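# Move wooden block from bench to cart floor

## Task

Pick up the wooden block from the bench and lay it flat on the floor of the cart, at the end with the handle, next to the profiles. The drop flap must stay open, and anything that was already in place must remain so. At the finish both grippers must be empty and away from the cart: release the block and back off. The robot must not fall or be left leaning, and it must end up in contact with nothing.

## Robot and tools

Robot: a Rainbow Robotics RB-Y1. It has a wheeled base with two drive wheels and two rear casters, which can drive forward or back and turn but cannot slide sideways. On top is a folding torso (squat, shift, pitch, yaw), a head with a camera, and two 7-joint arms, each with a parallel gripper and a wrist camera whose case sticks out sideways and can collide with things. The base is 0.58 m wide. It reaches 0.10 m ahead of the wheel axle and 0.57 m behind it, and sweeps a 0.58 m radius when turning in place. Each arm is rated for 3 kg.

Frames: all distances are in metres. In the base frame the origin is on the floor midway between the drive wheels, x points forward, y to the left and z up. The state lines chest, left_hand and right_hand are given in this frame. A hand point sits between the finger pads, 0.03 m behind the tips. The fingers point along the hand's -z axis and close along its x axis. base_odometry is measured relative to where the base started. It counts wheel turns only, so it is fooled by slipping. Heading is in rad, positive to the left.

Tool move: performs one action and returns the state plus images. The allowed combinations are: base and/or joints, optionally with min_time_s or contact_limits; or target, alone or with min_time_s; or contact_limits alone. With no action it just reports.
- base: {"x_m_s", "turn_rad_s", "for_s"}. These are velocities, not positions. Forward speed is 0.005 to 0.4 m/s in either sign, or 0. Turn rate is 0.02 to 1.509 rad/s, positive is left. Duration is 0.1 to 5 s. Travel is roughly speed × for_s. The base ramps at 0.4 m/s² (0.5 rad/s² when turning), so it coasts on after for_s ends. If |x| + 0.27|turn| exceeds 0.4, both are scaled down.
- joints: a single dict of absolute target angles keyed by joint name, covering the torso, both arms, grippers and head. Angles are in rad; gripper openings are in m, from 0 to 0.1.
  - Torso: squat 0 to 1.2; shift -0.3 to 0.6; pitch -0.2 to 1.4 (positive leans forward); yaw -1.5 to 1.5 (positive is left). Combined limits also apply: squat+shift<=1.52, squat-shift+pitch<=1.57, shift+0.5pitch-0.4squat<=0.7, shift+0.3pitch-0.5squat<=0.39. To yaw, first raise both arms outward by at least 0.2 rad of roll.
  - Arms: shoulder_pitch ±2.356 (negative swings forward and up); left_shoulder_roll 0 to 3.141 and right_shoulder_roll -3.141 to 0 (each lifts its arm outward); elbow -2.617 to 0.01 (negative bends). Head: pan ±0.523, tilt -0.35 to 1.57 (positive tilts down).
- target: an absolute hand pose in the base frame. Give side "left"/"right", x, y, z in m (within ±3), and quat_wxyz in the same form the hand lines print. It is solved once into joint angles, so the hand follows an arc that can bow more than 0.1 m on long moves. Break long moves into short steps. It is refused while another move is running.
- min_time_s: 0.1 to 8 s, the shortest time any arm, head or torso motion in the action may take.
- contact_limits: per-gripper current cap in mA, 200 to 672.5 (default 672.5). It lasts until you change it and lowers the grip force.
- cameras: a list drawn from head_camera, left_wrist_camera, right_wrist_camera and all; [] returns no images.
- blocking: false makes the call return within about 0.5 s while motion continues.

wait(seconds 0–10, cameras): lets time pass and reports. stop(cameras): brakes every running motion. zoom_image(camera, region [x0,y0,x1,y1] pixels, at most 504×504): gives a closer look at the latest image. read_manual: licence text only. finished_scene(scene): ends the scene permanently; make no further calls after it.

Reading results: "move" is done or the worst status. A hand status is "reached" (within 10 mm / 2°), "short" (with the remaining error) or "refused" (with a reason). "refused" and unplanned stops (contact_stop, time_out, limit_stop_at_<name>) cancel the later calls in that reply. off_target means a joint came to rest away from its goal and may still be pushing. "joint command not followed" means the arm self-collision check held the command back. limit_stop_at_own_body_* means the body guard halted motion; nothing is pushing. torque_fault halts everything for 10 s. Motor heat at 80 °C brakes the arm for 30–60 s. lidar_m gives 12 distances at 30° steps starting straight ahead and going counter-clockwise, at 0.23 m height. motor_effort is wheel load in %; a reading above about 30 while at rest suggests pushing. Wrist force and torque are raw and uncalibrated, with offsets of up to 16 N.

Gripping: command an opening at least 5 mm narrower than the block; off_target or done are both normal while holding it.

Avoid: driving into the bench or cart, since the base keeps pushing, can spin its wheels or tip over. Avoid letting the arms strike or squeeze each other, including fingers and camera cases; keeping the shoulder rolls about 0.5 rad outward helps. Avoid heavy reach far in front of the base, sudden stops after driving forward, dropping the block from any height, releasing it while it is still moving, and violating the torso limits. Finish with the block resting flat, the grippers open and retracted, and nothing touching the robot.

Each tool is called as name(argument=value, ...) on one line, values as JSON.

## Session

move()

Scene clock: 0.00 s.
Joint torques (N m): no reading
External joint torques (N m): no reading
Motor temperatures (°C): left_arm=[31 28 32 36 35 33 38] | right_arm=[34 31 32 30 36 36 34]
Wrist force (N): no reading
Wrist torque (N m): no reading
Wrist force, peak (N): no reading
base_odometry: x=+0.000 y=+0.000 heading=+0.000
lidar_m: 0.65 0.68 1.56 4.82 1.63 1.14 1.08 1.13 1.47 3.50 0.97 0.70
base_status: not commanded
joint_positions: torso_squat_rad=+0.350 torso_shift_rad=+0.000 torso_pitch_rad=+0.000 torso_yaw_rad=+0.000 left_shoulder_pitch_rad=+0.049 left_shoulder_roll_rad=+0.015 left_shoulder_yaw_rad=+0.041 left_elbow_rad=-0.149 left_forearm_roll_rad=+0.010 left_wrist_pitch_rad=-0.019 left_hand_roll_rad=+0.045 left_gripper_m=+0.099 right_shoulder_pitch_rad=-0.033 right_shoulder_roll_rad=-0.038 right_shoulder_yaw_rad=+0.024 right_elbow_rad=-0.125 right_forearm_roll_rad=-0.047 right_wrist_pitch_rad=+0.032 right_hand_roll_rad=-0.022 right_gripper_m=+0.099 head_pan_rad=+0.000 head_tilt_rad=+0.400
joint_status: not commanded
wheel_motors_off: 0
motor_effort: left_wheel=+0 right_wheel=+0
chest: x=-0.2280 y=+0.0001 z=+1.2475 quat_wxyz=(+1.000, +0.000, +0.000, +0.000) (m; base frame)
left_hand: x=-0.1861 y=+0.2354 z=+0.5638 quat_wxyz=(+0.997, +0.009, -0.062, +0.055) (m; base frame)
right_hand: x=-0.1506 y=-0.2464 z=+0.5666 quat_wxyz=(+0.998, -0.015, -0.063, -0.016) (m; base frame)
pictures: head_camera, left_wrist_camera, right_wrist_camera

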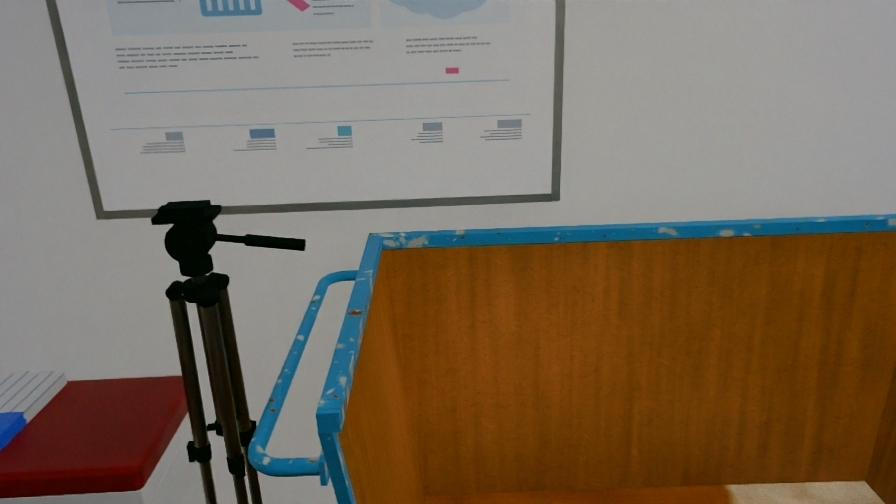

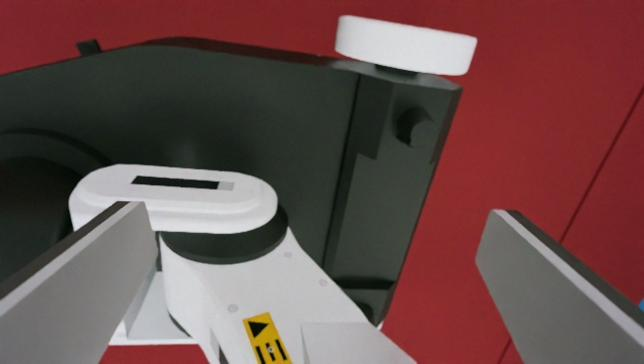

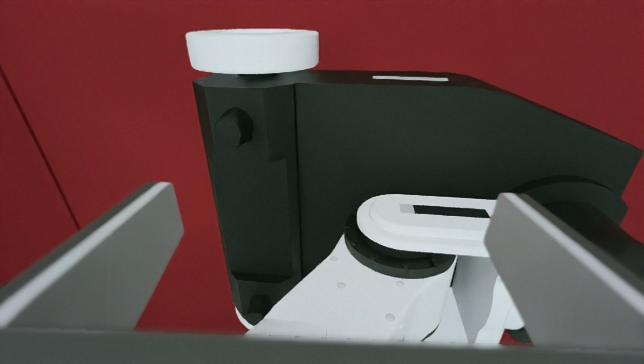

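move(joints={"head_pan_rad": -0.3, "head_tilt_rad": 0.85}, cameras=["head_camera"])

move(joints={"head_pan_rad": 0.523, "head_tilt_rad": 0.6}, cameras=["head_camera"])

move(joints={"head_pan_rad": -0.523, "head_tilt_rad": 0.5}, cameras=["head_camera"])

Scene clock: 2.47 s.
Joint torques (N m): left_arm=[-0.92 -0.17 0.83 0.01 -0.03 -0.71 -0.03] | right_arm=[-2.05 -0.8 -0.49 0.03 -0.04 -0.31 0.04]
External joint torques (N m): left_arm=[-0.29 -0.83 0.78 0 -0.04 -0.35 -0.02] | right_arm=[0.2 0.69 -0.44 0.34 -0.08 -0.02 0.03]
Motor temperatures (°C): left_arm=[31 28 32 36 35 33 38] | right_arm=[34 31 32 30 36 36 34]
Wrist force (N): left_arm=[-0.4 1.2 -7.5] | right_arm=[-1.9 0.6 -5.1]
Wrist torque (N m): left_arm=[-0.27 0.11 0.04] | right_arm=[-0.04 -0.10 -0.09]
Wrist force, peak (N): left_arm=[-0.2 1.9 -8.4] | right_arm=[-2.1 1.1 -5.4]
move: done
base_odometry: x=+0.000 y=+0.000 heading=+0.000
lidar_m: 0.65 0.69 1.56 4.84 1.63 1.15 1.07 1.11 1.47 3.50 0.98 0.70
base_status: not commanded
joint_positions: torso_squat_rad=+0.350 torso_shift_rad=+0.000 torso_pitch_rad=+0.000 torso_yaw_rad=+0.000 left_shoulder_pitch_rad=+0.049 left_shoulder_roll_rad=+0.015 left_shoulder_yaw_rad=+0.041 left_elbow_rad=-0.149 left_forearm_roll_rad=+0.010 left_wrist_pitch_rad=-0.019 left_hand_roll_rad=+0.045 left_gripper_m=+0.099 right_shoulder_pitch_rad=-0.033 right_shoulder_roll_rad=-0.038 right_shoulder_yaw_rad=+0.024 right_elbow_rad=-0.125 right_forearm_roll_rad=-0.047 right_wrist_pitch_rad=+0.032 right_hand_roll_rad=-0.022 right_gripper_m=+0.099 head_pan_rad=-0.300 head_tilt_rad=+0.850
joint_status: all done
wheel_motors_off: 0
motor_effort: left_wheel=+1(1) right_wheel=-1(3)
chest: x=-0.2280 y=+0.0001 z=+1.2475 quat_wxyz=(+1.000, +0.000, +0.000, +0.000) (m; base frame)
left_hand: x=-0.1861 y=+0.2354 z=+0.5638 quat_wxyz=(+0.997, +0.009, -0.062, +0.055) (m; base frame)
right_hand: x=-0.1506 y=-0.2464 z=+0.5666 quat_wxyz=(+0.998, -0.015, -0.063, -0.016) (m; base frame)
pictures: head_camera
camera_calibration:
head_camera: T_world_to_cam=[[-0.301111, -0.953088, -0.0308913, -0.0181171], [-0.672757, 0.235281, -0.701456, 0.928406], [0.675818, -0.190434, -0.712043, 1.11513], [0, 0, 0, 1]] pos_world=[-0.134489, -0.0233446, 1.4447]

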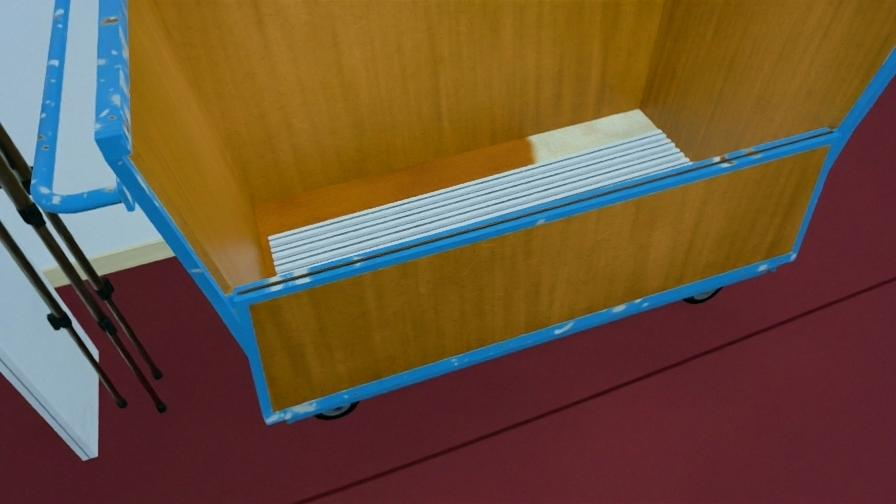

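Scene clock: 3.67 s.
Joint torques (N m): left_arm=[-1.11 -0.11 0.81 0.04 -0.05 -0.64 -0.05] | right_arm=[-2.17 -0.81 -0.49 0.14 -0.08 -0.28 -0.06]
External joint torques (N m): left_arm=[-0.48 -0.77 0.77 0.02 -0.06 -0.29 -0.04] | right_arm=[0.09 0.68 -0.44 0.45 -0.11 0.01 -0.07]
Motor temperatures (°C): left_arm=[31 28 32 36 35 33 38] | right_arm=[34 31 32 30 36 36 34]
Wrist force (N): left_arm=[-0.2 1.5 -7.3] | right_arm=[-1.8 0.7 -5.0]
Wrist torque (N m): left_arm=[-0.35 0.07 0.13] | right_arm=[-0.06 -0.07 -0.09]
Wrist force, peak (N): left_arm=[-0.2 1.4 -8.4] | right_arm=[-1.6 1.5 -5.6]
move: done
base_odometry: x=+0.000 y=+0.000 heading=+0.000
lidar_m: 0.66 0.68 1.56 4.83 1.63 1.14 1.08 1.12 1.47 3.51 0.99 0.69
base_status: not commanded
joint_positions: torso_squat_rad=+0.350 torso_shift_rad=+0.000 torso_pitch_rad=+0.000 torso_yaw_rad=+0.000 left_shoulder_pitch_rad=+0.049 left_shoulder_roll_rad=+0.015 left_shoulder_yaw_rad=+0.041 left_elbow_rad=-0.149 left_forearm_roll_rad=+0.010 left_wrist_pitch_rad=-0.019 left_hand_roll_rad=+0.045 left_gripper_m=+0.099 right_shoulder_pitch_rad=-0.033 right_shoulder_roll_rad=-0.038 right_shoulder_yaw_rad=+0.024 right_elbow_rad=-0.125 right_forearm_roll_rad=-0.047 right_wrist_pitch_rad=+0.032 right_hand_roll_rad=-0.022 right_gripper_m=+0.099 head_pan_rad=+0.523 head_tilt_rad=+0.600
joint_status: all done
wheel_motors_off: 0
motor_effort: left_wheel=+1(1) right_wheel=-1(2)
chest: x=-0.2280 y=+0.0001 z=+1.2475 quat_wxyz=(+1.000, +0.000, +0.000, +0.000) (m; base frame)
left_hand: x=-0.1861 y=+0.2354 z=+0.5638 quat_wxyz=(+0.997, +0.009, -0.062, +0.055) (m; base frame)
right_hand: x=-0.1506 y=-0.2464 z=+0.5666 quat_wxyz=(+0.998, -0.015, -0.063, -0.016) (m; base frame)
pictures: head_camera
camera_calibration:
head_camera: T_world_to_cam=[[0.500703, -0.865045, -0.0315034, 0.147932], [-0.460663, -0.235474, -0.85577, 1.19549], [0.732861, 0.442999, -0.516397, 0.843579], [0, 0, 0, 1]] pos_world=[-0.141579, 0.0357694, 1.46335]

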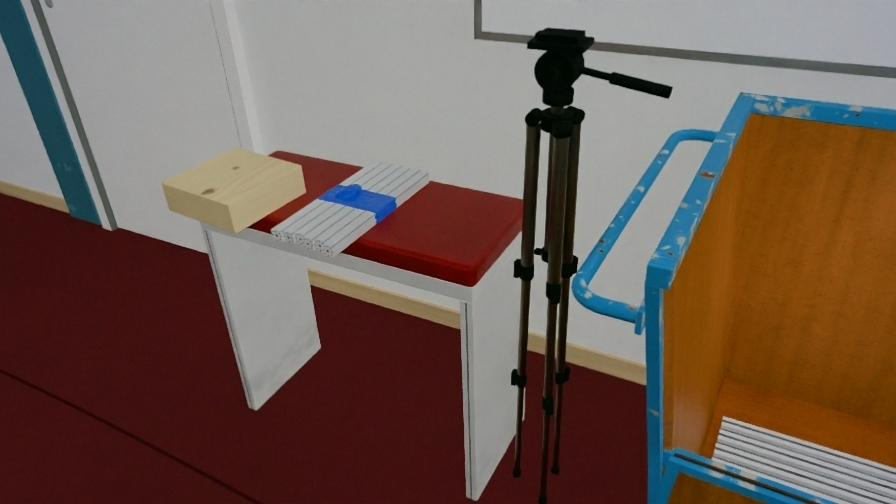

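Scene clock: 5.03 s.
Joint torques (N m): left_arm=[-1.14 -0.01 0.71 0.05 -0.04 -0.65 -0.12] | right_arm=[-2.2 -0.89 -0.47 0.1 -0.08 -0.2 -0.17]
External joint torques (N m): left_arm=[-0.51 -0.67 0.67 0.03 -0.05 -0.29 -0.11] | right_arm=[0.06 0.61 -0.43 0.41 -0.12 0.1 -0.18]
Motor temperatures (°C): left_arm=[31 28 32 36 35 33 38] | right_arm=[34 31 32 30 36 36 34]
Wrist force (N): left_arm=[0.0 0.7 -7.2] | right_arm=[-1.7 1.1 -5.0]
Wrist torque (N m): left_arm=[-0.23 0.16 0.12] | right_arm=[-0.08 -0.05 -0.07]
Wrist force, peak (N): left_arm=[0.3 1.8 -8.5] | right_arm=[-2.0 1.0 -5.6]
move: done
base_odometry: x=+0.000 y=+0.000 heading=+0.000
lidar_m: 0.65 0.68 1.55 4.83 1.62 1.14 1.07 1.12 1.47 3.50 1.00 0.69
base_status: not commanded
joint_positions: torso_squat_rad=+0.350 torso_shift_rad=+0.000 torso_pitch_rad=+0.000 torso_yaw_rad=+0.000 left_shoulder_pitch_rad=+0.049 left_shoulder_roll_rad=+0.015 left_shoulder_yaw_rad=+0.041 left_elbow_rad=-0.149 left_forearm_roll_rad=+0.010 left_wrist_pitch_rad=-0.019 left_hand_roll_rad=+0.045 left_gripper_m=+0.099 right_shoulder_pitch_rad=-0.033 right_shoulder_roll_rad=-0.038 right_shoulder_yaw_rad=+0.024 right_elbow_rad=-0.125 right_forearm_roll_rad=-0.047 right_wrist_pitch_rad=+0.032 right_hand_roll_rad=-0.022 right_gripper_m=+0.099 head_pan_rad=-0.523 head_tilt_rad=+0.500
joint_status: all done
wheel_motors_off: 0
motor_effort: left_wheel=+0(1) right_wheel=+0(2)
chest: x=-0.2280 y=+0.0001 z=+1.2475 quat_wxyz=(+1.000, +0.000, +0.000, +0.000) (m; base frame)
left_hand: x=-0.1861 y=+0.2354 z=+0.5638 quat_wxyz=(+0.997, +0.009, -0.062, +0.055) (m; base frame)
right_hand: x=-0.1506 y=-0.2464 z=+0.5666 quat_wxyz=(+0.998, -0.015, -0.063, -0.016) (m; base frame)
pictures: head_camera
camera_calibration:
head_camera: T_world_to_cam=[[-0.49488, -0.868406, -0.031075, -0.0577757], [-0.358325, 0.236517, -0.903141, 1.28516], [0.791642, -0.435811, -0.428219, 0.728127], [0, 0, 0, 1]] pos_world=[-0.144504, -0.0368088, 1.47068]

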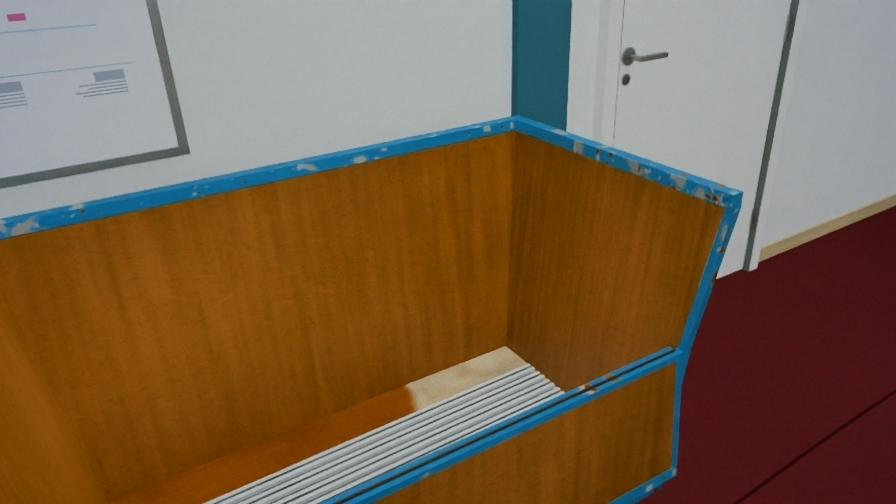

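zoom_image(camera="head_camera", region=[300, 300, 720, 504])

move(joints={"head_pan_rad": -0.1, "head_tilt_rad": 1.0, "torso_squat_rad": 0, "torso_pitch_rad": 0.25}, cameras=["head_camera"])

zoom_image(camera="head_camera", region=[150, 0, 650, 320])

Scaled by 1.200 from the camera's 896x504 image, which has a finer 1280x720 frame.

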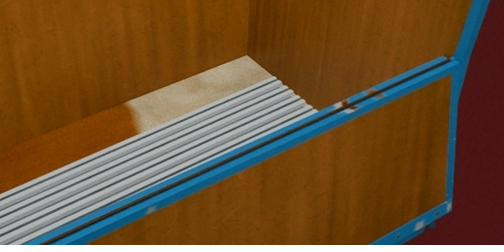

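Scene clock: 13.57 s.
Joint torques (N m): left_arm=[5.29 0.05 0.94 2.76 -0.02 -0.03 0.03] | right_arm=[4.76 -0.91 -0.82 2.73 -0.12 0.18 -0.16]
External joint torques (N m): left_arm=[-0.92 -0.7 0.83 0.07 -0.02 -0.17 0.03] | right_arm=[0.27 0.47 -0.68 0.51 -0.1 0 -0.15]
Motor temperatures (°C): left_arm=[31 28 32 36 35 33 38] | right_arm=[34 31 32 30 36 36 34]
Wrist force (N): left_arm=[2.0 0.7 -8.0] | right_arm=[-0.1 0.9 -5.0]
Wrist torque (N m): left_arm=[-0.23 0.24 0.04] | right_arm=[-0.06 0.05 -0.07]
Wrist force, peak (N): left_arm=[1.0 1.1 -8.4] | right_arm=[-1.8 1.2 -5.5]
move: done
base_odometry: x=+0.000 y=+0.000 heading=+0.000
lidar_m: 0.65 0.68 1.56 4.83 1.62 1.15 1.07 1.11 1.47 3.52 0.99 0.69
base_status: not commanded
joint_positions: torso_squat_rad=+0.000 torso_shift_rad=+0.000 torso_pitch_rad=+0.250 torso_yaw_rad=+0.000 left_shoulder_pitch_rad=+0.049 left_shoulder_roll_rad=+0.015 left_shoulder_yaw_rad=+0.041 left_elbow_rad=-0.149 left_forearm_roll_rad=+0.010 left_wrist_pitch_rad=-0.019 left_hand_roll_rad=+0.045 left_gripper_m=+0.099 right_shoulder_pitch_rad=-0.033 right_shoulder_roll_rad=-0.038 right_shoulder_yaw_rad=+0.024 right_elbow_rad=-0.125 right_forearm_roll_rad=-0.047 right_wrist_pitch_rad=+0.032 right_hand_roll_rad=-0.022 right_gripper_m=+0.099 head_pan_rad=-0.100 head_tilt_rad=+1.000
joint_status: all done
wheel_motors_off: 0
motor_effort: left_wheel=-1(1) right_wheel=+2(2)
chest: x=-0.1513 y=+0.0001 z=+1.2803 quat_wxyz=(+0.992, +0.000, +0.125, +0.000) (m; base frame)
left_hand: x=-0.2801 y=+0.2354 z=+0.6076 quat_wxyz=(+0.996, +0.015, +0.063, +0.054) (m; base frame)
right_hand: x=-0.2449 y=-0.2464 z=+0.6015 quat_wxyz=(+0.998, -0.017, +0.062, -0.014) (m; base frame)
pictures: head_camera
camera_calibration:
head_camera: T_world_to_cam=[[-0.11422, -0.993454, -0.00142666, -0.00791258], [-0.922859, 0.106635, -0.370082, 0.520854], [0.367812, -0.0409541, -0.928998, 1.33921], [0, 0, 0, 1]] pos_world=[-0.0128051, -0.0085559, 1.43687]

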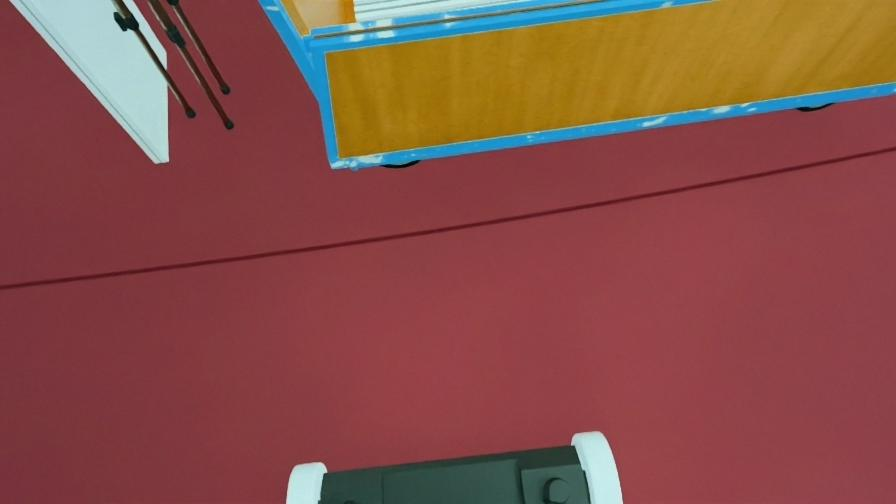

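Scaled by 1.008 from the camera's 896x504 image, which has a finer 1280x720 frame.

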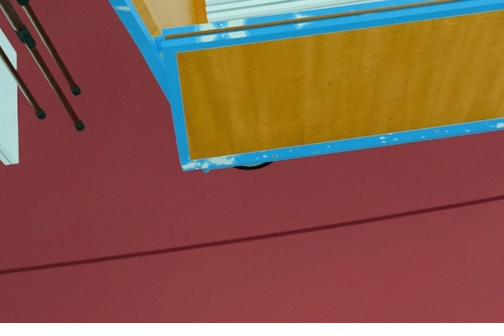

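move(joints={"head_pan_rad": 0.0, "head_tilt_rad": 0.6, "torso_squat_rad": 0.2, "torso_pitch_rad": 0}, base={"turn_rad_s": 0.6, "for_s": 2.62}, cameras=["head_camera"])

move(base={"x_m_s": 0.3, "for_s": 4.3}, cameras=["head_camera"])

move(base={"turn_rad_s": -0.6, "for_s": 2.62}, cameras=["head_camera"])

zoom_image(camera="head_camera", region=[250, 200, 690, 504])

Scene clock: 25.57 s.
Joint torques (N m): left_arm=[-0.67 0.11 0.89 0.02 -0.11 -0.66 -0.05] | right_arm=[-2.56 -0.75 -0.55 -0.09 -0.1 -0.17 -0.12]
External joint torques (N m): left_arm=[-0.04 -0.56 0.85 0.01 -0.12 -0.31 -0.04] | right_arm=[-0.3 0.74 -0.5 0.22 -0.14 0.13 -0.13]
Motor temperatures (°C): left_arm=[31 28 32 36 35 33 38] | right_arm=[34 31 32 30 36 36 34]
Wrist force (N): left_arm=[0.1 1.0 -8.1] | right_arm=[-2.1 0.6 -4.6]
Wrist torque (N m): left_arm=[-0.28 0.13 0.09] | right_arm=[-0.04 -0.13 -0.10]
Wrist force, peak (N): left_arm=[2.0 1.0 -8.3] | right_arm=[-1.8 1.2 -5.5]
move: done
base_odometry: x=+0.000 y=+0.000 heading=+1.579
lidar_m: 4.91 1.58 1.12 1.07 1.11 1.48 3.74 0.98 0.70 0.67 1.04 1.55
base_status: done (sent for 2.63 of 2.63 s)
joint_positions: torso_squat_rad=+0.200 torso_shift_rad=+0.000 torso_pitch_rad=+0.000 torso_yaw_rad=+0.000 left_shoulder_pitch_rad=+0.049 left_shoulder_roll_rad=+0.015 left_shoulder_yaw_rad=+0.041 left_elbow_rad=-0.149 left_forearm_roll_rad=+0.010 left_wrist_pitch_rad=-0.019 left_hand_roll_rad=+0.045 left_gripper_m=+0.099 right_shoulder_pitch_rad=-0.033 right_shoulder_roll_rad=-0.038 right_shoulder_yaw_rad=+0.024 right_elbow_rad=-0.125 right_forearm_roll_rad=-0.047 right_wrist_pitch_rad=+0.032 right_hand_roll_rad=-0.022 right_gripper_m=+0.099 head_pan_rad=+0.000 head_tilt_rad=+0.600
joint_status: all done
wheel_motors_off: 0
motor_effort: left_wheel=+6(39) right_wheel=+21(44)
chest: x=-0.2281 y=+0.0001 z=+1.2760 quat_wxyz=(+1.000, +0.000, +0.000, +0.000) (m; base frame)
left_hand: x=-0.1861 y=+0.2354 z=+0.5923 quat_wxyz=(+0.997, +0.009, -0.062, +0.055) (m; base frame)
right_hand: x=-0.1506 y=-0.2464 z=+0.5951 quat_wxyz=(+0.998, -0.015, -0.063, -0.016) (m; base frame)
pictures: head_camera
camera_calibration:
head_camera: T_world_to_cam=[[0.00179385, -0.999502, -0.0315192, 0.0460091], [-0.516618, 0.026061, -0.855819, 1.20838], [0.856214, 0.0178186, -0.516314, 0.883643], [0, 0, 0, 1]] pos_world=[-0.132398, -0.00125082, 1.49185]

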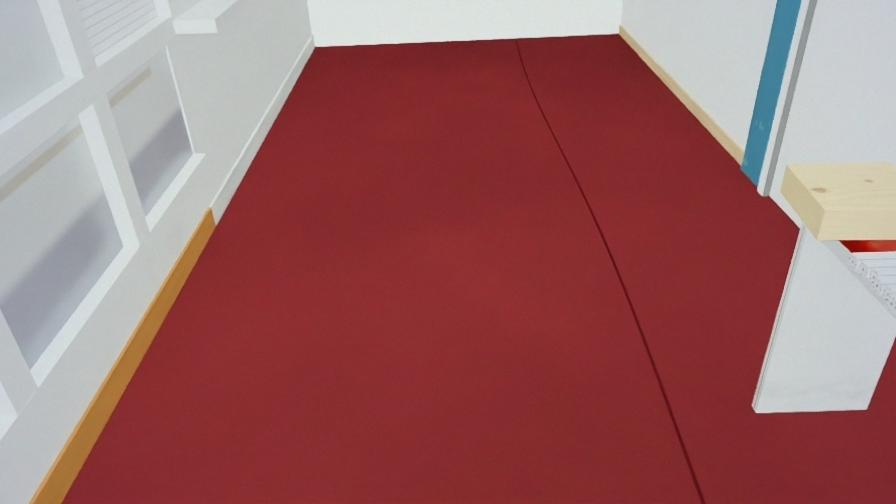

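Scene clock: 31.03 s.
Joint torques (N m): left_arm=[-0.31 -0.12 0.6 0.09 -0.03 -0.63 -0.06] | right_arm=[-2.16 -0.8 -0.53 0.11 -0.1 -0.15 0.04]
External joint torques (N m): left_arm=[0.32 -0.78 0.56 0.08 -0.03 -0.28 -0.06] | right_arm=[0.09 0.69 -0.48 0.42 -0.13 0.14 0.04]
Motor temperatures (°C): left_arm=[31 28 32 36 35 33 38] | right_arm=[34 31 32 30 36 36 34]
Wrist force (N): left_arm=[0.4 1.7 -7.5] | right_arm=[-1.4 0.9 -4.6]
Wrist torque (N m): left_arm=[-0.35 0.18 0.08] | right_arm=[-0.07 -0.05 -0.10]
Wrist force, peak (N): left_arm=[-1.0 1.2 -8.6] | right_arm=[-1.7 0.7 -5.6]
move: done
base_odometry: x=-0.012 y=+1.290 heading=+1.581
lidar_m: 4.33 1.65 1.17 1.11 1.15 1.54 3.88 1.31 1.11 0.85 1.45 1.95
base_status: done (sent for 4.3 of 4.3 s)
joint_positions: torso_squat_rad=+0.200 torso_shift_rad=+0.000 torso_pitch_rad=+0.000 torso_yaw_rad=+0.000 left_shoulder_pitch_rad=+0.049 left_shoulder_roll_rad=+0.015 left_shoulder_yaw_rad=+0.041 left_elbow_rad=-0.149 left_forearm_roll_rad=+0.010 left_wrist_pitch_rad=-0.019 left_hand_roll_rad=+0.045 left_gripper_m=+0.099 right_shoulder_pitch_rad=-0.033 right_shoulder_roll_rad=-0.038 right_shoulder_yaw_rad=+0.024 right_elbow_rad=-0.125 right_forearm_roll_rad=-0.047 right_wrist_pitch_rad=+0.032 right_hand_roll_rad=-0.022 right_gripper_m=+0.099 head_pan_rad=+0.000 head_tilt_rad=+0.600
joint_status: not commanded
wheel_motors_off: 0
motor_effort: left_wheel=+17(48) right_wheel=-17(49)
chest: x=-0.2279 y=+0.0001 z=+1.2760 quat_wxyz=(+1.000, +0.000, +0.000, +0.000) (m; base frame)
left_hand: x=-0.1861 y=+0.2354 z=+0.5923 quat_wxyz=(+0.997, +0.009, -0.062, +0.055) (m; base frame)
right_hand: x=-0.1505 y=-0.2464 z=+0.5951 quat_wxyz=(+0.998, -0.015, -0.062, -0.016) (m; base frame)
pictures: head_camera
camera_calibration:
head_camera: T_world_to_cam=[[0.00184208, -0.999504, -0.0314375, 0.0458931], [-0.516734, 0.0259637, -0.855752, 1.20832], [0.856144, 0.0178212, -0.51643, 0.883723], [0, 0, 0, 1]] pos_world=[-0.132298, -0.00125112, 1.49185]

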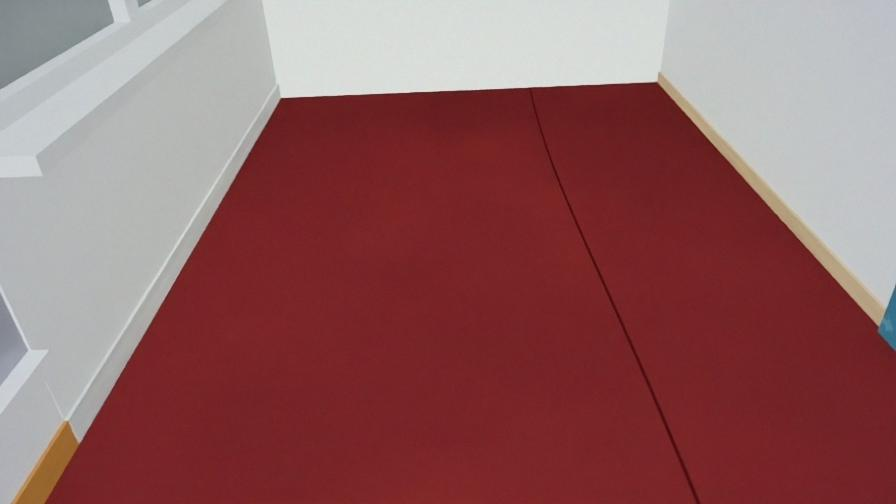

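Scene clock: 35.20 s.
Joint torques (N m): left_arm=[-0.85 -0.25 0.94 0.07 0.02 -0.48 -0.21] | right_arm=[-1.97 -1.03 -0.61 0.17 -0.11 -0.28 0.09]
External joint torques (N m): left_arm=[-0.22 -0.91 0.9 0.06 0.02 -0.13 -0.2] | right_arm=[0.28 0.47 -0.56 0.48 -0.15 0.01 0.08]
Motor temperatures (°C): left_arm=[31 28 32 36 35 33 38] | right_arm=[34 31 32 30 36 36 34]
Wrist force (N): left_arm=[-0.1 1.2 -7.0] | right_arm=[-1.4 1.2 -5.1]
Wrist torque (N m): left_arm=[-0.27 0.13 0.08] | right_arm=[-0.08 -0.01 -0.09]
Wrist force, peak (N): left_arm=[0.4 2.1 -8.2] | right_arm=[-2.3 1.4 -5.4]
move: done
base_odometry: x=-0.013 y=+1.290 heading=+0.001
lidar_m: 0.81 1.45 1.94 4.34 1.67 1.16 1.12 1.17 1.53 3.66 1.29 1.09
base_status: done (sent for 2.63 of 2.63 s)
joint_positions: torso_squat_rad=+0.200 torso_shift_rad=+0.000 torso_pitch_rad=+0.000 torso_yaw_rad=+0.000 left_shoulder_pitch_rad=+0.049 left_shoulder_roll_rad=+0.015 left_shoulder_yaw_rad=+0.041 left_elbow_rad=-0.149 left_forearm_roll_rad=+0.010 left_wrist_pitch_rad=-0.019 left_hand_roll_rad=+0.045 left_gripper_m=+0.099 right_shoulder_pitch_rad=-0.033 right_shoulder_roll_rad=-0.038 right_shoulder_yaw_rad=+0.024 right_elbow_rad=-0.125 right_forearm_roll_rad=-0.047 right_wrist_pitch_rad=+0.032 right_hand_roll_rad=-0.022 right_gripper_m=+0.099 head_pan_rad=+0.000 head_tilt_rad=+0.600
joint_status: not commanded
wheel_motors_off: 0
motor_effort: left_wheel=+22(45) right_wheel=+4(51)
chest: x=-0.2280 y=+0.0001 z=+1.2760 quat_wxyz=(+1.000, +0.000, +0.000, +0.000) (m; base frame)
left_hand: x=-0.1861 y=+0.2354 z=+0.5923 quat_wxyz=(+0.997, +0.009, -0.062, +0.055) (m; base frame)
right_hand: x=-0.1505 y=-0.2464 z=+0.5951 quat_wxyz=(+0.998, -0.015, -0.063, -0.016) (m; base frame)
pictures: head_camera
camera_calibration:
head_camera: T_world_to_cam=[[0.00179203, -0.999502, -0.0315175, 0.0460061], [-0.516736, 0.026058, -0.855748, 1.20831], [0.856143, 0.0178198, -0.516432, 0.883725], [0, 0, 0, 1]] pos_world=[-0.132298, -0.00125083, 1.49185]

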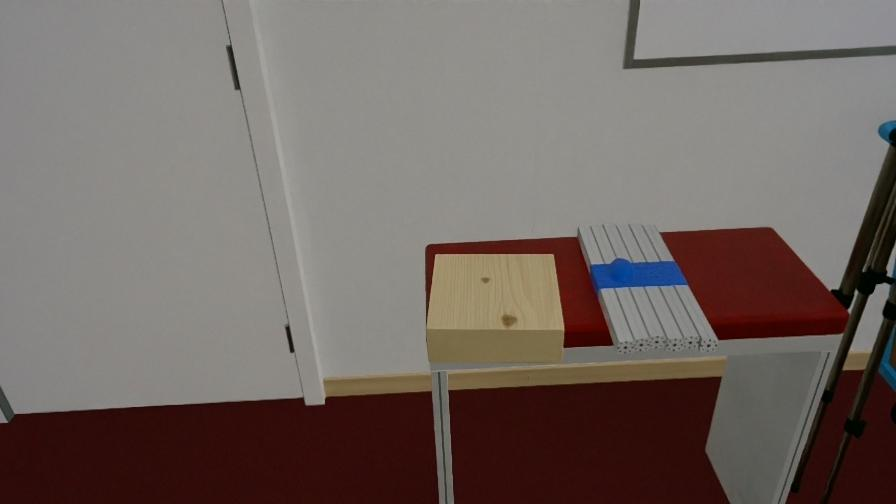

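Scaled by 1.145 from the camera's 896x504 image, which has a finer 1280x720 frame.

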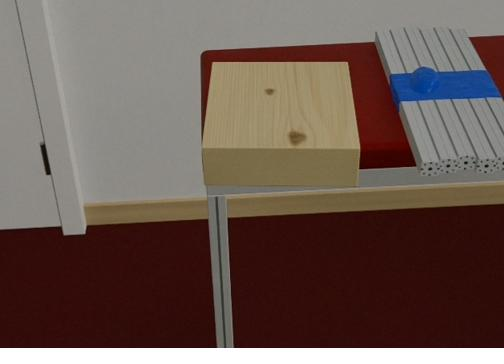

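move(base={"turn_rad_s": -0.6, "for_s": 2.62}, cameras=["head_camera"])

move(base={"x_m_s": 0.3, "for_s": 4.3}, cameras=[])

move(base={"turn_rad_s": 0.6, "for_s": 2.62}, joints={"torso_squat_rad": 0.0}, cameras=[])

move(base={"x_m_s": 0.2, "for_s": 1.5}, joints={"head_tilt_rad": 0.9}, cameras=["head_camera"])

move(joints={"torso_pitch_rad": 0.4}, cameras=["head_camera"])

Scene clock: 52.90 s.
Joint torques (N m): left_arm=[-0.78 -0.2 0.81 0.06 -0.02 -0.64 -0.13] | right_arm=[-1.95 -1.05 -0.94 0.17 -0.19 -0.15 -0.09]
External joint torques (N m): left_arm=[-0.15 -0.86 0.77 0.05 -0.02 -0.28 -0.12] | right_arm=[0.31 0.45 -0.9 0.48 -0.23 0.14 -0.1]
Motor temperatures (°C): left_arm=[31 28 32 36 35 33 38] | right_arm=[34 31 32 30 36 36 34]
Wrist force (N): left_arm=[0.4 1.0 -8.0] | right_arm=[-1.8 0.8 -5.2]
Wrist torque (N m): left_arm=[-0.27 0.19 0.04] | right_arm=[-0.06 -0.10 -0.08]
Wrist force, peak (N): left_arm=[0.0 1.9 -8.5] | right_arm=[-2.0 1.2 -5.5]
move: done
base_odometry: x=-0.013 y=+1.290 heading=-1.578
lidar_m: 3.45 1.30 1.08 0.82 1.46 1.92 4.33 1.73 1.20 1.12 1.15 1.47
base_status: done (sent for 2.63 of 2.63 s)
joint_positions: torso_squat_rad=+0.200 torso_shift_rad=+0.000 torso_pitch_rad=+0.000 torso_yaw_rad=+0.000 left_shoulder_pitch_rad=+0.049 left_shoulder_roll_rad=+0.015 left_shoulder_yaw_rad=+0.041 left_elbow_rad=-0.149 left_forearm_roll_rad=+0.010 left_wrist_pitch_rad=-0.019 left_hand_roll_rad=+0.045 left_gripper_m=+0.099 right_shoulder_pitch_rad=-0.033 right_shoulder_roll_rad=-0.038 right_shoulder_yaw_rad=+0.024 right_elbow_rad=-0.125 right_forearm_roll_rad=-0.047 right_wrist_pitch_rad=+0.032 right_hand_roll_rad=-0.022 right_gripper_m=+0.099 head_pan_rad=+0.000 head_tilt_rad=+0.600
joint_status: not commanded
wheel_motors_off: 0
motor_effort: left_wheel=+22(40) right_wheel=+5(12)
chest: x=-0.2280 y=+0.0001 z=+1.2760 quat_wxyz=(+1.000, +0.000, +0.000, +0.000) (m; base frame)
left_hand: x=-0.1861 y=+0.2354 z=+0.5923 quat_wxyz=(+0.997, +0.009, -0.062, +0.055) (m; base frame)
right_hand: x=-0.1505 y=-0.2464 z=+0.5951 quat_wxyz=(+0.998, -0.015, -0.063, -0.016) (m; base frame)
pictures: head_camera
camera_calibration:
head_camera: T_world_to_cam=[[0.00179007, -0.999501, -0.0315206, 0.0460106], [-0.516736, 0.0260617, -0.855748, 1.20831], [0.856143, 0.0178197, -0.516432, 0.883725], [0, 0, 0, 1]] pos_world=[-0.132298, -0.00125082, 1.49185]

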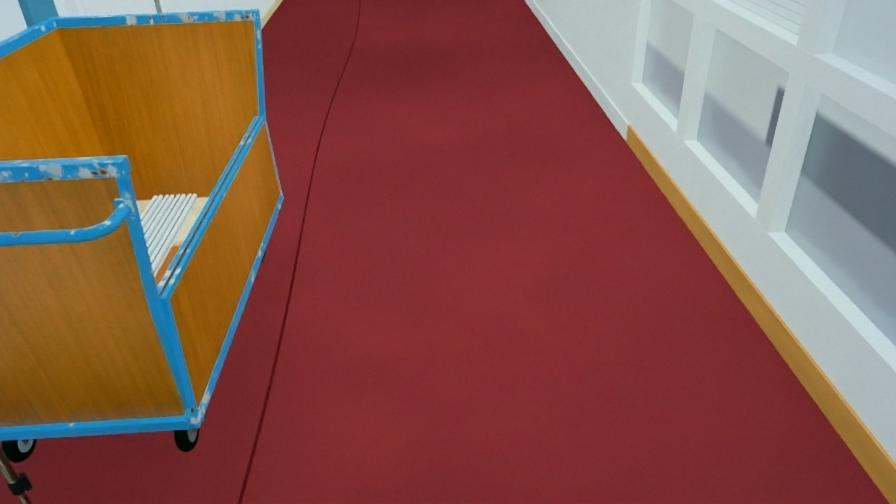

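Scene clock: 58.30 s.
Joint torques (N m): left_arm=[-0.49 -0.14 0.82 0.14 -0.02 -0.59 0.06] | right_arm=[-1.92 -1.02 -0.71 0.1 -0.17 -0.14 -0.05]
External joint torques (N m): left_arm=[0.13 -0.81 0.78 0.13 -0.03 -0.24 0.06] | right_arm=[0.33 0.47 -0.66 0.41 -0.21 0.15 -0.06]
Motor temperatures (°C): left_arm=[31 28 32 36 35 33 38] | right_arm=[34 31 32 30 36 36 34]
Wrist force (N): left_arm=[-0.6 1.8 -7.6] | right_arm=[-1.2 1.3 -4.5]
Wrist torque (N m): left_arm=[-0.37 0.02 0.08] | right_arm=[-0.10 -0.01 -0.10]
Wrist force, peak (N): left_arm=[-0.1 1.3 -8.4] | right_arm=[-1.7 1.2 -5.4]
move: done
base_odometry: x=-0.023 y=+0.000 heading=-1.578
lidar_m: 3.15 1.08 0.76 0.70 0.74 1.58 4.74 1.59 1.10 1.04 1.04 1.37
base_status: done (sent for 4.3 of 4.3 s)
joint_positions: torso_squat_rad=+0.200 torso_shift_rad=+0.000 torso_pitch_rad=+0.000 torso_yaw_rad=+0.000 left_shoulder_pitch_rad=+0.049 left_shoulder_roll_rad=+0.015 left_shoulder_yaw_rad=+0.041 left_elbow_rad=-0.149 left_forearm_roll_rad=+0.010 left_wrist_pitch_rad=-0.019 left_hand_roll_rad=+0.045 left_gripper_m=+0.099 right_shoulder_pitch_rad=-0.033 right_shoulder_roll_rad=-0.038 right_shoulder_yaw_rad=+0.024 right_elbow_rad=-0.125 right_forearm_roll_rad=-0.047 right_wrist_pitch_rad=+0.032 right_hand_roll_rad=-0.022 right_gripper_m=+0.099 head_pan_rad=+0.000 head_tilt_rad=+0.600
joint_status: not commanded
wheel_motors_off: 0
motor_effort: left_wheel=-3(46) right_wheel=+3(48)
chest: x=-0.2280 y=+0.0001 z=+1.2760 quat_wxyz=(+1.000, +0.000, +0.000, +0.000) (m; base frame)
left_hand: x=-0.1861 y=+0.2354 z=+0.5923 quat_wxyz=(+0.997, +0.009, -0.062, +0.055) (m; base frame)
right_hand: x=-0.1505 y=-0.2464 z=+0.5951 quat_wxyz=(+0.998, -0.015, -0.062, -0.016) (m; base frame)
pictures: none
No camera images: "cameras" was empty.

Scene clock: 62.47 s.
Joint torques (N m): left_arm=[-0.6 -0.17 0.77 0.04 -0.03 -0.44 -0.04] | right_arm=[-1.73 -0.82 -0.48 0.15 -0.16 -0.27 -0.12]
External joint torques (N m): left_arm=[0.03 -0.84 0.73 0.02 -0.03 -0.08 -0.03] | right_arm=[0.53 0.67 -0.43 0.46 -0.2 0.02 -0.12]
Motor temperatures (°C): left_arm=[31 28 32 36 35 33 38] | right_arm=[34 31 32 30 36 36 34]
Wrist force (N): left_arm=[0.3 1.0 -7.5] | right_arm=[-1.8 1.1 -5.0]
Wrist torque (N m): left_arm=[-0.26 0.19 0.08] | right_arm=[-0.08 -0.10 -0.07]
Wrist force, peak (N): left_arm=[0.3 1.2 -8.8] | right_arm=[-2.0 1.0 -5.5]
move: done
base_odometry: x=-0.023 y=+0.000 heading=+0.001
lidar_m: 0.71 1.08 1.59 5.01 1.54 1.07 1.01 1.05 1.40 3.32 1.07 0.76
base_status: done (sent for 2.63 of 2.63 s)
joint_positions: torso_squat_rad=+0.000 torso_shift_rad=+0.000 torso_pitch_rad=+0.000 torso_yaw_rad=+0.000 left_shoulder_pitch_rad=+0.049 left_shoulder_roll_rad=+0.015 left_shoulder_yaw_rad=+0.041 left_elbow_rad=-0.149 left_forearm_roll_rad=+0.010 left_wrist_pitch_rad=-0.019 left_hand_roll_rad=+0.045 left_gripper_m=+0.099 right_shoulder_pitch_rad=-0.033 right_shoulder_roll_rad=-0.038 right_shoulder_yaw_rad=+0.024 right_elbow_rad=-0.125 right_forearm_roll_rad=-0.047 right_wrist_pitch_rad=+0.032 right_hand_roll_rad=-0.022 right_gripper_m=+0.099 head_pan_rad=+0.000 head_tilt_rad=+0.600
joint_status: all done
wheel_motors_off: 0
motor_effort: left_wheel=+6(49) right_wheel=+19(47)
chest: x=-0.2280 y=+0.0001 z=+1.2899 quat_wxyz=(+1.000, +0.000, +0.000, +0.000) (m; base frame)
left_hand: x=-0.1861 y=+0.2354 z=+0.6063 quat_wxyz=(+0.997, +0.009, -0.062, +0.055) (m; base frame)
right_hand: x=-0.1505 y=-0.2464 z=+0.6091 quat_wxyz=(+0.998, -0.015, -0.063, -0.016) (m; base frame)
pictures: none
No camera images: "cameras" was empty.

Scene clock: 64.80 s.
Joint torques (N m): left_arm=[-0.34 -0.39 0.4 0.22 0 -0.64 -0.04] | right_arm=[-1.85 -1.28 -0.99 0.04 -0.13 -0.18 -0.09]
External joint torques (N m): left_arm=[0.29 -1.05 0.35 0.2 0 -0.29 -0.03] | right_arm=[0.4 0.21 -0.94 0.35 -0.17 0.11 -0.09]
Motor temperatures (°C): left_arm=[31 28 32 36 35 33 38] | right_arm=[34 31 32 30 36 36 34]
Wrist force (N): left_arm=[0.2 1.5 -7.4] | right_arm=[-2.2 1.0 -4.5]
Wrist torque (N m): left_arm=[-0.34 0.15 0.10] | right_arm=[-0.10 -0.11 -0.09]
Wrist force, peak (N): left_arm=[0.0 0.9 -8.4] | right_arm=[-2.3 0.5 -5.4]
move: done
base_odometry: x=+0.277 y=+0.001 heading=+0.002
lidar_m: 0.40 0.43 0.85 4.03 1.99 1.38 1.32 1.37 1.80 4.32 0.61 0.44
base_status: done (sent for 1.5 of 1.5 s)
joint_positions: torso_squat_rad=+0.000 torso_shift_rad=+0.000 torso_pitch_rad=+0.000 torso_yaw_rad=+0.000 left_shoulder_pitch_rad=+0.049 left_shoulder_roll_rad=+0.015 left_shoulder_yaw_rad=+0.041 left_elbow_rad=-0.149 left_forearm_roll_rad=+0.010 left_wrist_pitch_rad=-0.019 left_hand_roll_rad=+0.045 left_gripper_m=+0.099 right_shoulder_pitch_rad=-0.033 right_shoulder_roll_rad=-0.038 right_shoulder_yaw_rad=+0.024 right_elbow_rad=-0.125 right_forearm_roll_rad=-0.047 right_wrist_pitch_rad=+0.032 right_hand_roll_rad=-0.022 right_gripper_m=+0.099 head_pan_rad=+0.000 head_tilt_rad=+0.900
joint_status: all done
wheel_motors_off: 0
motor_effort: left_wheel=+14(48) right_wheel=-12(49)
chest: x=-0.2280 y=+0.0001 z=+1.2899 quat_wxyz=(+1.000, +0.000, +0.000, +0.000) (m; base frame)
left_hand: x=-0.1861 y=+0.2354 z=+0.6063 quat_wxyz=(+0.997, +0.009, -0.062, +0.055) (m; base frame)
right_hand: x=-0.1505 y=-0.2464 z=+0.6091 quat_wxyz=(+0.998, -0.015, -0.063, -0.016) (m; base frame)
pictures: head_camera
camera_calibration:
head_camera: T_world_to_cam=[[-0.00760343, -0.999502, -0.0306411, 0.0432042], [-0.74653, 0.0260606, -0.664841, 0.888464], [0.665308, 0.0178194, -0.746356, 1.19418], [0, 0, 0, 1]] pos_world=[-0.130904, -0.00125083, 1.48329]

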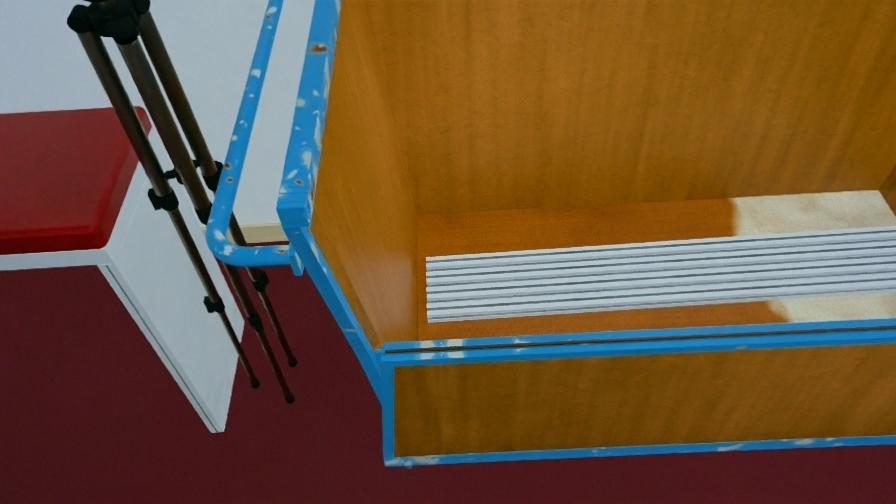

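Scene clock: 66.90 s.
Joint torques (N m): left_arm=[8.87 -0.11 0.91 4.48 -0.03 0.23 -0.01] | right_arm=[8.88 -0.81 -0.69 4.35 -0.12 0.59 0.06]
External joint torques (N m): left_arm=[-1.28 -0.9 0.78 0.26 -0.03 -0.21 -0.03] | right_arm=[0.46 0.46 -0.5 0.68 -0.07 0.12 0.07]
Motor temperatures (°C): left_arm=[31 28 32 36 35 33 38] | right_arm=[34 31 32 30 36 36 34]
Wrist force (N): left_arm=[2.3 1.3 -8.0] | right_arm=[1.0 1.1 -4.6]
Wrist torque (N m): left_arm=[-0.32 0.23 0.09] | right_arm=[-0.07 0.13 -0.08]
Wrist force, peak (N): left_arm=[2.5 0.9 -8.4] | right_arm=[-1.4 1.3 -5.4]
move: done
base_odometry: x=+0.277 y=+0.001 heading=+0.002
lidar_m: 0.41 0.42 0.85 4.05 1.99 1.39 1.32 1.38 1.80 4.32 0.62 0.43
base_status: not commanded
joint_positions: torso_squat_rad=+0.000 torso_shift_rad=+0.000 torso_pitch_rad=+0.400 torso_yaw_rad=+0.000 left_shoulder_pitch_rad=+0.049 left_shoulder_roll_rad=+0.015 left_shoulder_yaw_rad=+0.041 left_elbow_rad=-0.149 left_forearm_roll_rad=+0.010 left_wrist_pitch_rad=-0.019 left_hand_roll_rad=+0.045 left_gripper_m=+0.099 right_shoulder_pitch_rad=-0.033 right_shoulder_roll_rad=-0.038 right_shoulder_yaw_rad=+0.024 right_elbow_rad=-0.125 right_forearm_roll_rad=-0.047 right_wrist_pitch_rad=+0.032 right_hand_roll_rad=-0.022 right_gripper_m=+0.099 head_pan_rad=+0.000 head_tilt_rad=+0.900
joint_status: all done
wheel_motors_off: 0
motor_effort: left_wheel=+13(15) right_wheel=-13(16)
chest: x=-0.1075 y=+0.0001 z=+1.2655 quat_wxyz=(+0.980, +0.000, +0.199, +0.000) (m; base frame)
left_hand: x=-0.3352 y=+0.2354 z=+0.6195 quat_wxyz=(+0.989, +0.019, +0.138, +0.052) (m; base frame)
right_hand: x=-0.3013 y=-0.2464 z=+0.6082 quat_wxyz=(+0.990, -0.018, +0.137, -0.013) (m; base frame)
pictures: head_camera
camera_calibration:
head_camera: T_world_to_cam=[[-0.0189336, -0.999501, -0.0252642, 0.0353516], [-0.946467, 0.0260616, -0.321745, 0.506485], [0.322243, 0.0178199, -0.946489, 1.31229], [0, 0, 0, 1]] pos_world=[0.0571632, -0.00125082, 1.40592]

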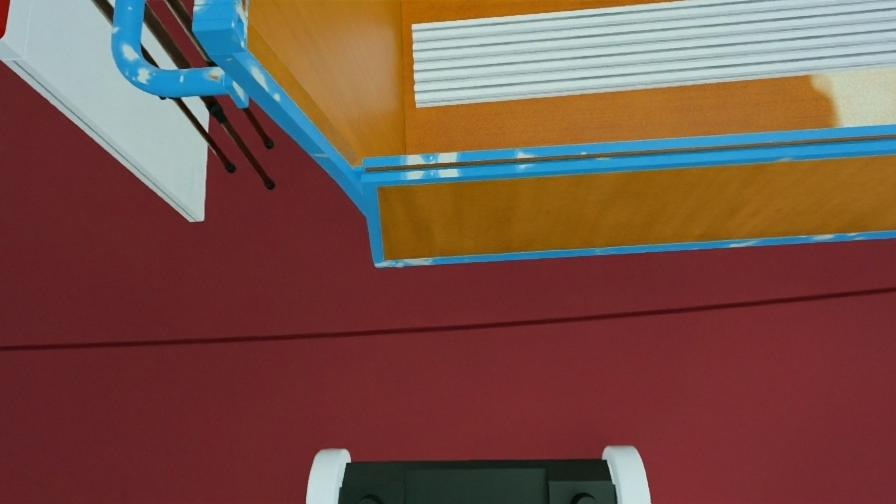

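move(base={"x_m_s": -0.3, "for_s": 1.5}, joints={"left_shoulder_pitch_rad": -1.0, "left_shoulder_roll_rad": 0.3, "left_shoulder_yaw_rad": 0.2, "left_elbow_rad": -1.0, "left_wrist_pitch_rad": 0.0, "left_hand_roll_rad": 1.571, "left_gripper_m": 0, "right_shoulder_pitch_rad": -1.0, "right_shoulder_roll_rad": -0.3, "right_shoulder_yaw_rad": -0.2, "right_elbow_rad": -1.0, "right_wrist_pitch_rad": 0.0, "right_hand_roll_rad": -1.571, "right_gripper_m": 0}, min_time_s=2, cameras=[])

move(joints={"torso_squat_rad": 0.45, "torso_pitch_rad": 0.4, "head_tilt_rad": 0.6}, cameras=["head_camera"])

move(target={"side": "left", "x": 0.31, "y": 0.18, "z": 0.737, "quat_wxyz": [0.7071, 0, 0, 0.7071]}, cameras=[])

move(target={"side": "right", "x": 0.31, "y": -0.18, "z": 0.737, "quat_wxyz": [0.7071, 0, 0, -0.7071]}, cameras=["head_camera"])

Scene clock: 116.17 s.
Joint torques (N m): left_arm=[-18.52 6.71 2.65 -10.04 -0.04 -1.88 -0.06] | right_arm=[-20.56 -8.24 -2.86 -10.67 0.16 -1.89 0.07]
External joint torques (N m): left_arm=[2.22 -1.89 1.03 0.59 -0.11 0.09 -0.04] | right_arm=[-0.59 0.39 -1.51 -0.67 -0.04 0 0.06]
Motor temperatures (°C): left_arm=[31 28 32 36 35 33 38] | right_arm=[34 30 32 31 36 36 34]
Wrist force (N): left_arm=[0.1 7.3 -1.9] | right_arm=[-2.3 -5.8 1.7]
Wrist torque (N m): left_arm=[-0.64 0.15 0.13] | right_arm=[0.22 -0.15 -0.07]
Wrist force, peak (N): left_arm=[-1.3 2.0 -8.6] | right_arm=[-2.4 -6.0 2.2]
move: done
base_odometry: x=-0.173 y=-0.001 heading=+0.004
lidar_m: 0.86 1.20 1.67 4.27 1.31 0.93 0.87 0.90 1.19 2.85 1.28 0.90
base_status: done (sent for 1.5 of 1.5 s)
joint_positions: torso_squat_rad=+0.000 torso_shift_rad=+0.000 torso_pitch_rad=+0.400 torso_yaw_rad=+0.000 left_shoulder_pitch_rad=-1.000 left_shoulder_roll_rad=+0.300 left_shoulder_yaw_rad=+0.200 left_elbow_rad=-1.000 left_forearm_roll_rad=+0.010 left_wrist_pitch_rad=+0.000 left_hand_roll_rad=+1.571 left_gripper_m=+0.000 right_shoulder_pitch_rad=-1.000 right_shoulder_roll_rad=-0.300 right_shoulder_yaw_rad=-0.200 right_elbow_rad=-1.000 right_forearm_roll_rad=-0.047 right_wrist_pitch_rad=+0.000 right_hand_roll_rad=-1.571 right_gripper_m=+0.000 head_pan_rad=+0.000 head_tilt_rad=+0.900
joint_status: all done
wheel_motors_off: 0
motor_effort: left_wheel=+13(52) right_wheel=-14(28)
chest: x=-0.1075 y=+0.0001 z=+1.2655 quat_wxyz=(+0.980, +0.000, +0.199, +0.000) (m; base frame)
left_hand: x=+0.5939 y=+0.2585 z=+1.1203 quat_wxyz=(+0.529, -0.468, -0.547, +0.449) (m; base frame)
right_hand: x=+0.5938 y=-0.2583 z=+1.1200 quat_wxyz=(+0.521, +0.478, -0.538, -0.459) (m; base frame)
pictures: none
No camera images: "cameras" was empty.

Scene clock: 118.47 s.
Joint torques (N m): left_arm=[-18.52 6.75 2.79 -10.14 0.06 -2.06 -0.02] | right_arm=[-20.8 -8.35 -3 -10.72 0.17 -1.92 0.09]
External joint torques (N m): left_arm=[2.21 -1.84 1.17 0.5 0 -0.09 0] | right_arm=[-0.83 0.27 -1.64 -0.72 -0.02 -0.04 0.08]
Motor temperatures (°C): left_arm=[31 28 32 36 35 33 38] | right_arm=[35 30 32 31 36 36 34]
Wrist force (N): left_arm=[0.3 7.1 -1.2] | right_arm=[-2.1 -6.0 1.3]
Wrist torque (N m): left_arm=[-0.60 0.20 0.17] | right_arm=[0.25 -0.12 -0.08]
Wrist force, peak (N): left_arm=[0.1 8.6 -1.9] | right_arm=[-2.3 -6.2 1.6]
move: done
base_odometry: x=-0.173 y=-0.001 heading=+0.004
lidar_m: 0.86 1.19 1.67 4.26 1.31 0.92 0.87 0.90 1.19 2.87 1.29 0.91
base_status: not commanded
joint_positions: torso_squat_rad=+0.450 torso_shift_rad=+0.000 torso_pitch_rad=+0.400 torso_yaw_rad=+0.000 left_shoulder_pitch_rad=-1.000 left_shoulder_roll_rad=+0.300 left_shoulder_yaw_rad=+0.200 left_elbow_rad=-1.000 left_forearm_roll_rad=+0.010 left_wrist_pitch_rad=+0.000 left_hand_roll_rad=+1.571 left_gripper_m=+0.000 right_shoulder_pitch_rad=-1.000 right_shoulder_roll_rad=-0.300 right_shoulder_yaw_rad=-0.200 right_elbow_rad=-1.000 right_forearm_roll_rad=-0.047 right_wrist_pitch_rad=+0.000 right_hand_roll_rad=-1.571 right_gripper_m=+0.000 head_pan_rad=+0.000 head_tilt_rad=+0.600
joint_status: all done
wheel_motors_off: 0
motor_effort: left_wheel=+12(14) right_wheel=-15(15)
chest: x=-0.1075 y=+0.0001 z=+1.1958 quat_wxyz=(+0.980, +0.000, +0.199, +0.000) (m; base frame)
left_hand: x=+0.5939 y=+0.2585 z=+1.0505 quat_wxyz=(+0.529, -0.468, -0.547, +0.449) (m; base frame)
right_hand: x=+0.5939 y=-0.2583 z=+1.0502 quat_wxyz=(+0.521, +0.478, -0.538, -0.459) (m; base frame)
pictures: head_camera
camera_calibration:
head_camera: T_world_to_cam=[[-0.010624, -0.999501, -0.0297327, 0.0397949], [-0.809082, 0.0260652, -0.587118, 0.849248], [0.5876, 0.0178187, -0.808955, 1.06012], [0, 0, 0, 1]] pos_world=[0.0646052, -0.00125081, 1.35738]

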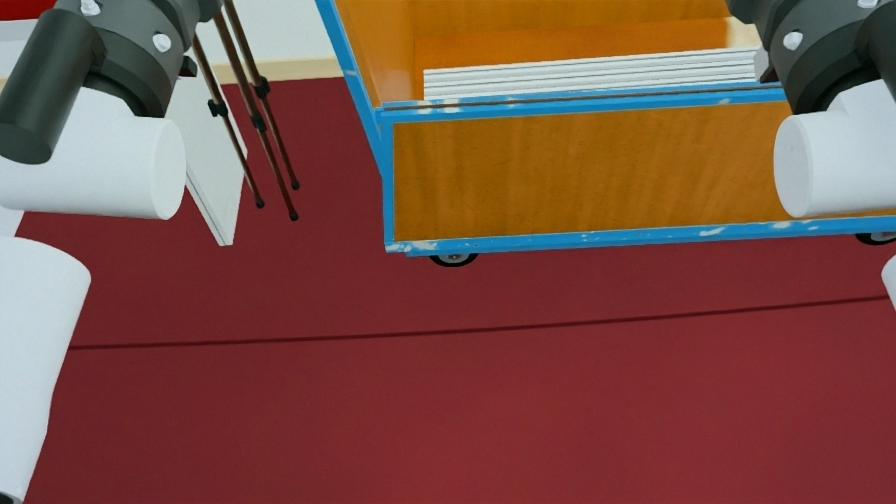

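Scene clock: 120.13 s.
Joint torques (N m): left_arm=[-15.15 2.17 0.27 -9.24 -0.11 -0.55 0.22] | right_arm=[-21.04 -8.3 -3.02 -10.98 -0.01 -2.02 0.12]
External joint torques (N m): left_arm=[1.16 -0.76 0.28 -0.65 -0.18 -0.51 0.22] | right_arm=[-1.07 0.32 -1.67 -0.99 -0.21 -0.13 0.11]
Motor temperatures (°C): left_arm=[31 28 32 36 35 33 38] | right_arm=[35 30 32 31 36 36 34]
Wrist force (N): left_arm=[0.6 1.2 -7.8] | right_arm=[-2.0 -5.2 1.5]
Wrist torque (N m): left_arm=[-0.29 0.09 0.07] | right_arm=[0.14 -0.13 -0.07]
Wrist force, peak (N): left_arm=[-0.5 3.0 -8.5] | right_arm=[-2.8 -6.1 1.6]
move: done
base_odometry: x=-0.173 y=-0.001 heading=+0.004
lidar_m: 0.85 1.19 1.67 4.25 1.32 0.92 0.87 0.90 1.19 2.87 1.29 0.91
base_status: not commanded
joint_positions: torso_squat_rad=+0.450 torso_shift_rad=+0.000 torso_pitch_rad=+0.400 torso_yaw_rad=+0.000 left_shoulder_pitch_rad=-0.845 left_shoulder_roll_rad=+0.071 left_shoulder_yaw_rad=+0.162 left_elbow_rad=-1.049 left_forearm_roll_rad=+0.002 left_wrist_pitch_rad=+1.454 left_hand_roll_rad=+1.676 left_gripper_m=+0.000 right_shoulder_pitch_rad=-1.000 right_shoulder_roll_rad=-0.300 right_shoulder_yaw_rad=-0.200 right_elbow_rad=-1.000 right_forearm_roll_rad=-0.047 right_wrist_pitch_rad=+0.000 right_hand_roll_rad=-1.571 right_gripper_m=+0.000 head_pan_rad=+0.000 head_tilt_rad=+0.600
joint_status: all done
wheel_motors_off: 0
motor_effort: left_wheel=+14(15) right_wheel=-12(15)
chest: x=-0.1075 y=+0.0001 z=+1.1958 quat_wxyz=(+0.980, +0.000, +0.199, +0.000) (m; base frame)
left_hand: x=+0.3098 y=+0.1799 z=+0.7371 quat_wxyz=(+0.707, +0.000, +0.000, +0.707) (m; base frame)
left_hand_status: reached (checked arc, planned for 1.3 s): 0 mm and 0.0 deg off.
right_hand: x=+0.5939 y=-0.2583 z=+1.0502 quat_wxyz=(+0.521, +0.478, -0.538, -0.459) (m; base frame)
pictures: none
No camera images: "cameras" was empty.

Scene clock: 121.73 s.
Joint torques (N m): left_arm=[-14.6 1.91 0.26 -9.11 -0.21 -0.45 0.17] | right_arm=[-15.97 -3.2 0.42 -9.44 0.25 -0.06 -0.17]
External joint torques (N m): left_arm=[1.71 -1.01 0.27 -0.52 -0.27 -0.41 0.17] | right_arm=[-0.33 -0.06 0.35 -1.44 0.06 -0.06 -0.17]
Motor temperatures (°C): left_arm=[31 28 32 36 35 33 38] | right_arm=[35 30 32 31 36 36 34]
Wrist force (N): left_arm=[1.7 1.7 -7.5] | right_arm=[-1.1 0.9 -5.2]
Wrist torque (N m): left_arm=[-0.36 0.27 0.08] | right_arm=[-0.07 -0.05 -0.10]
Wrist force, peak (N): left_arm=[0.7 1.6 -8.7] | right_arm=[-3.1 -6.2 1.2]
move: done
base_odometry: x=-0.173 y=-0.001 heading=+0.004
lidar_m: 0.86 1.21 1.67 4.24 1.30 0.92 0.86 0.89 1.19 2.85 1.28 0.91
base_status: not commanded
joint_positions: torso_squat_rad=+0.450 torso_shift_rad=+0.000 torso_pitch_rad=+0.400 torso_yaw_rad=+0.000 left_shoulder_pitch_rad=-0.845 left_shoulder_roll_rad=+0.071 left_shoulder_yaw_rad=+0.162 left_elbow_rad=-1.049 left_forearm_roll_rad=+0.002 left_wrist_pitch_rad=+1.454 left_hand_roll_rad=+1.676 left_gripper_m=+0.000 right_shoulder_pitch_rad=-0.844 right_shoulder_roll_rad=-0.077 right_shoulder_yaw_rad=-0.152 right_elbow_rad=-1.048 right_forearm_roll_rad=-0.011 right_wrist_pitch_rad=+1.454 right_hand_roll_rad=-1.681 right_gripper_m=+0.000 head_pan_rad=+0.000 head_tilt_rad=+0.600
joint_status: all done
wheel_motors_off: 0
motor_effort: left_wheel=+13(13) right_wheel=-12(15)
chest: x=-0.1075 y=+0.0001 z=+1.1958 quat_wxyz=(+0.980, +0.000, +0.199, +0.000) (m; base frame)
left_hand: x=+0.3099 y=+0.1800 z=+0.7371 quat_wxyz=(+0.707, +0.000, +0.000, +0.707) (m; base frame)
right_hand: x=+0.3098 y=-0.1800 z=+0.7370 quat_wxyz=(+0.707, +0.000, +0.000, -0.707) (m; base frame)
right_hand_status: reached (checked arc, planned for 1.3 s): 0 mm and 0.0 deg off.
pictures: head_camera
camera_calibration:
head_camera: T_world_to_cam=[[-0.0106257, -0.999502, -0.0297286, 0.0397895], [-0.809116, 0.0260632, -0.587071, 0.849187], [0.587553, 0.0178159, -0.808989, 1.06017], [0, 0, 0, 1]] pos_world=[0.0646052, -0.00125081, 1.35738]

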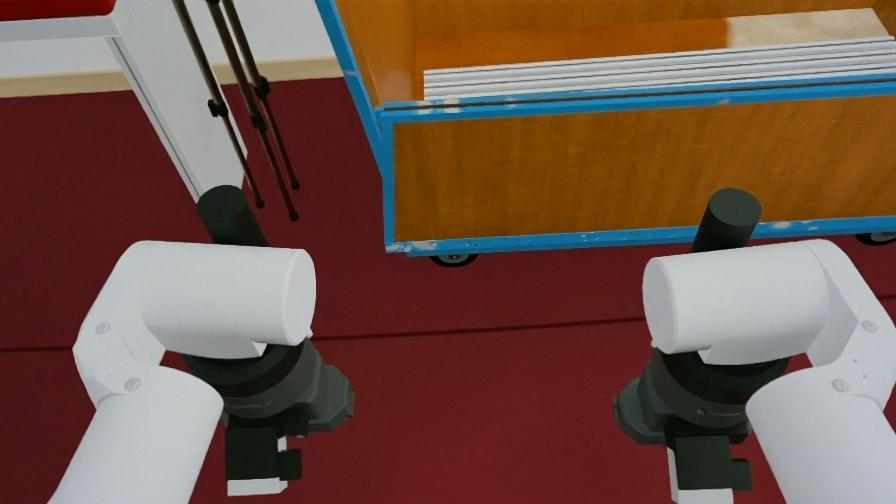

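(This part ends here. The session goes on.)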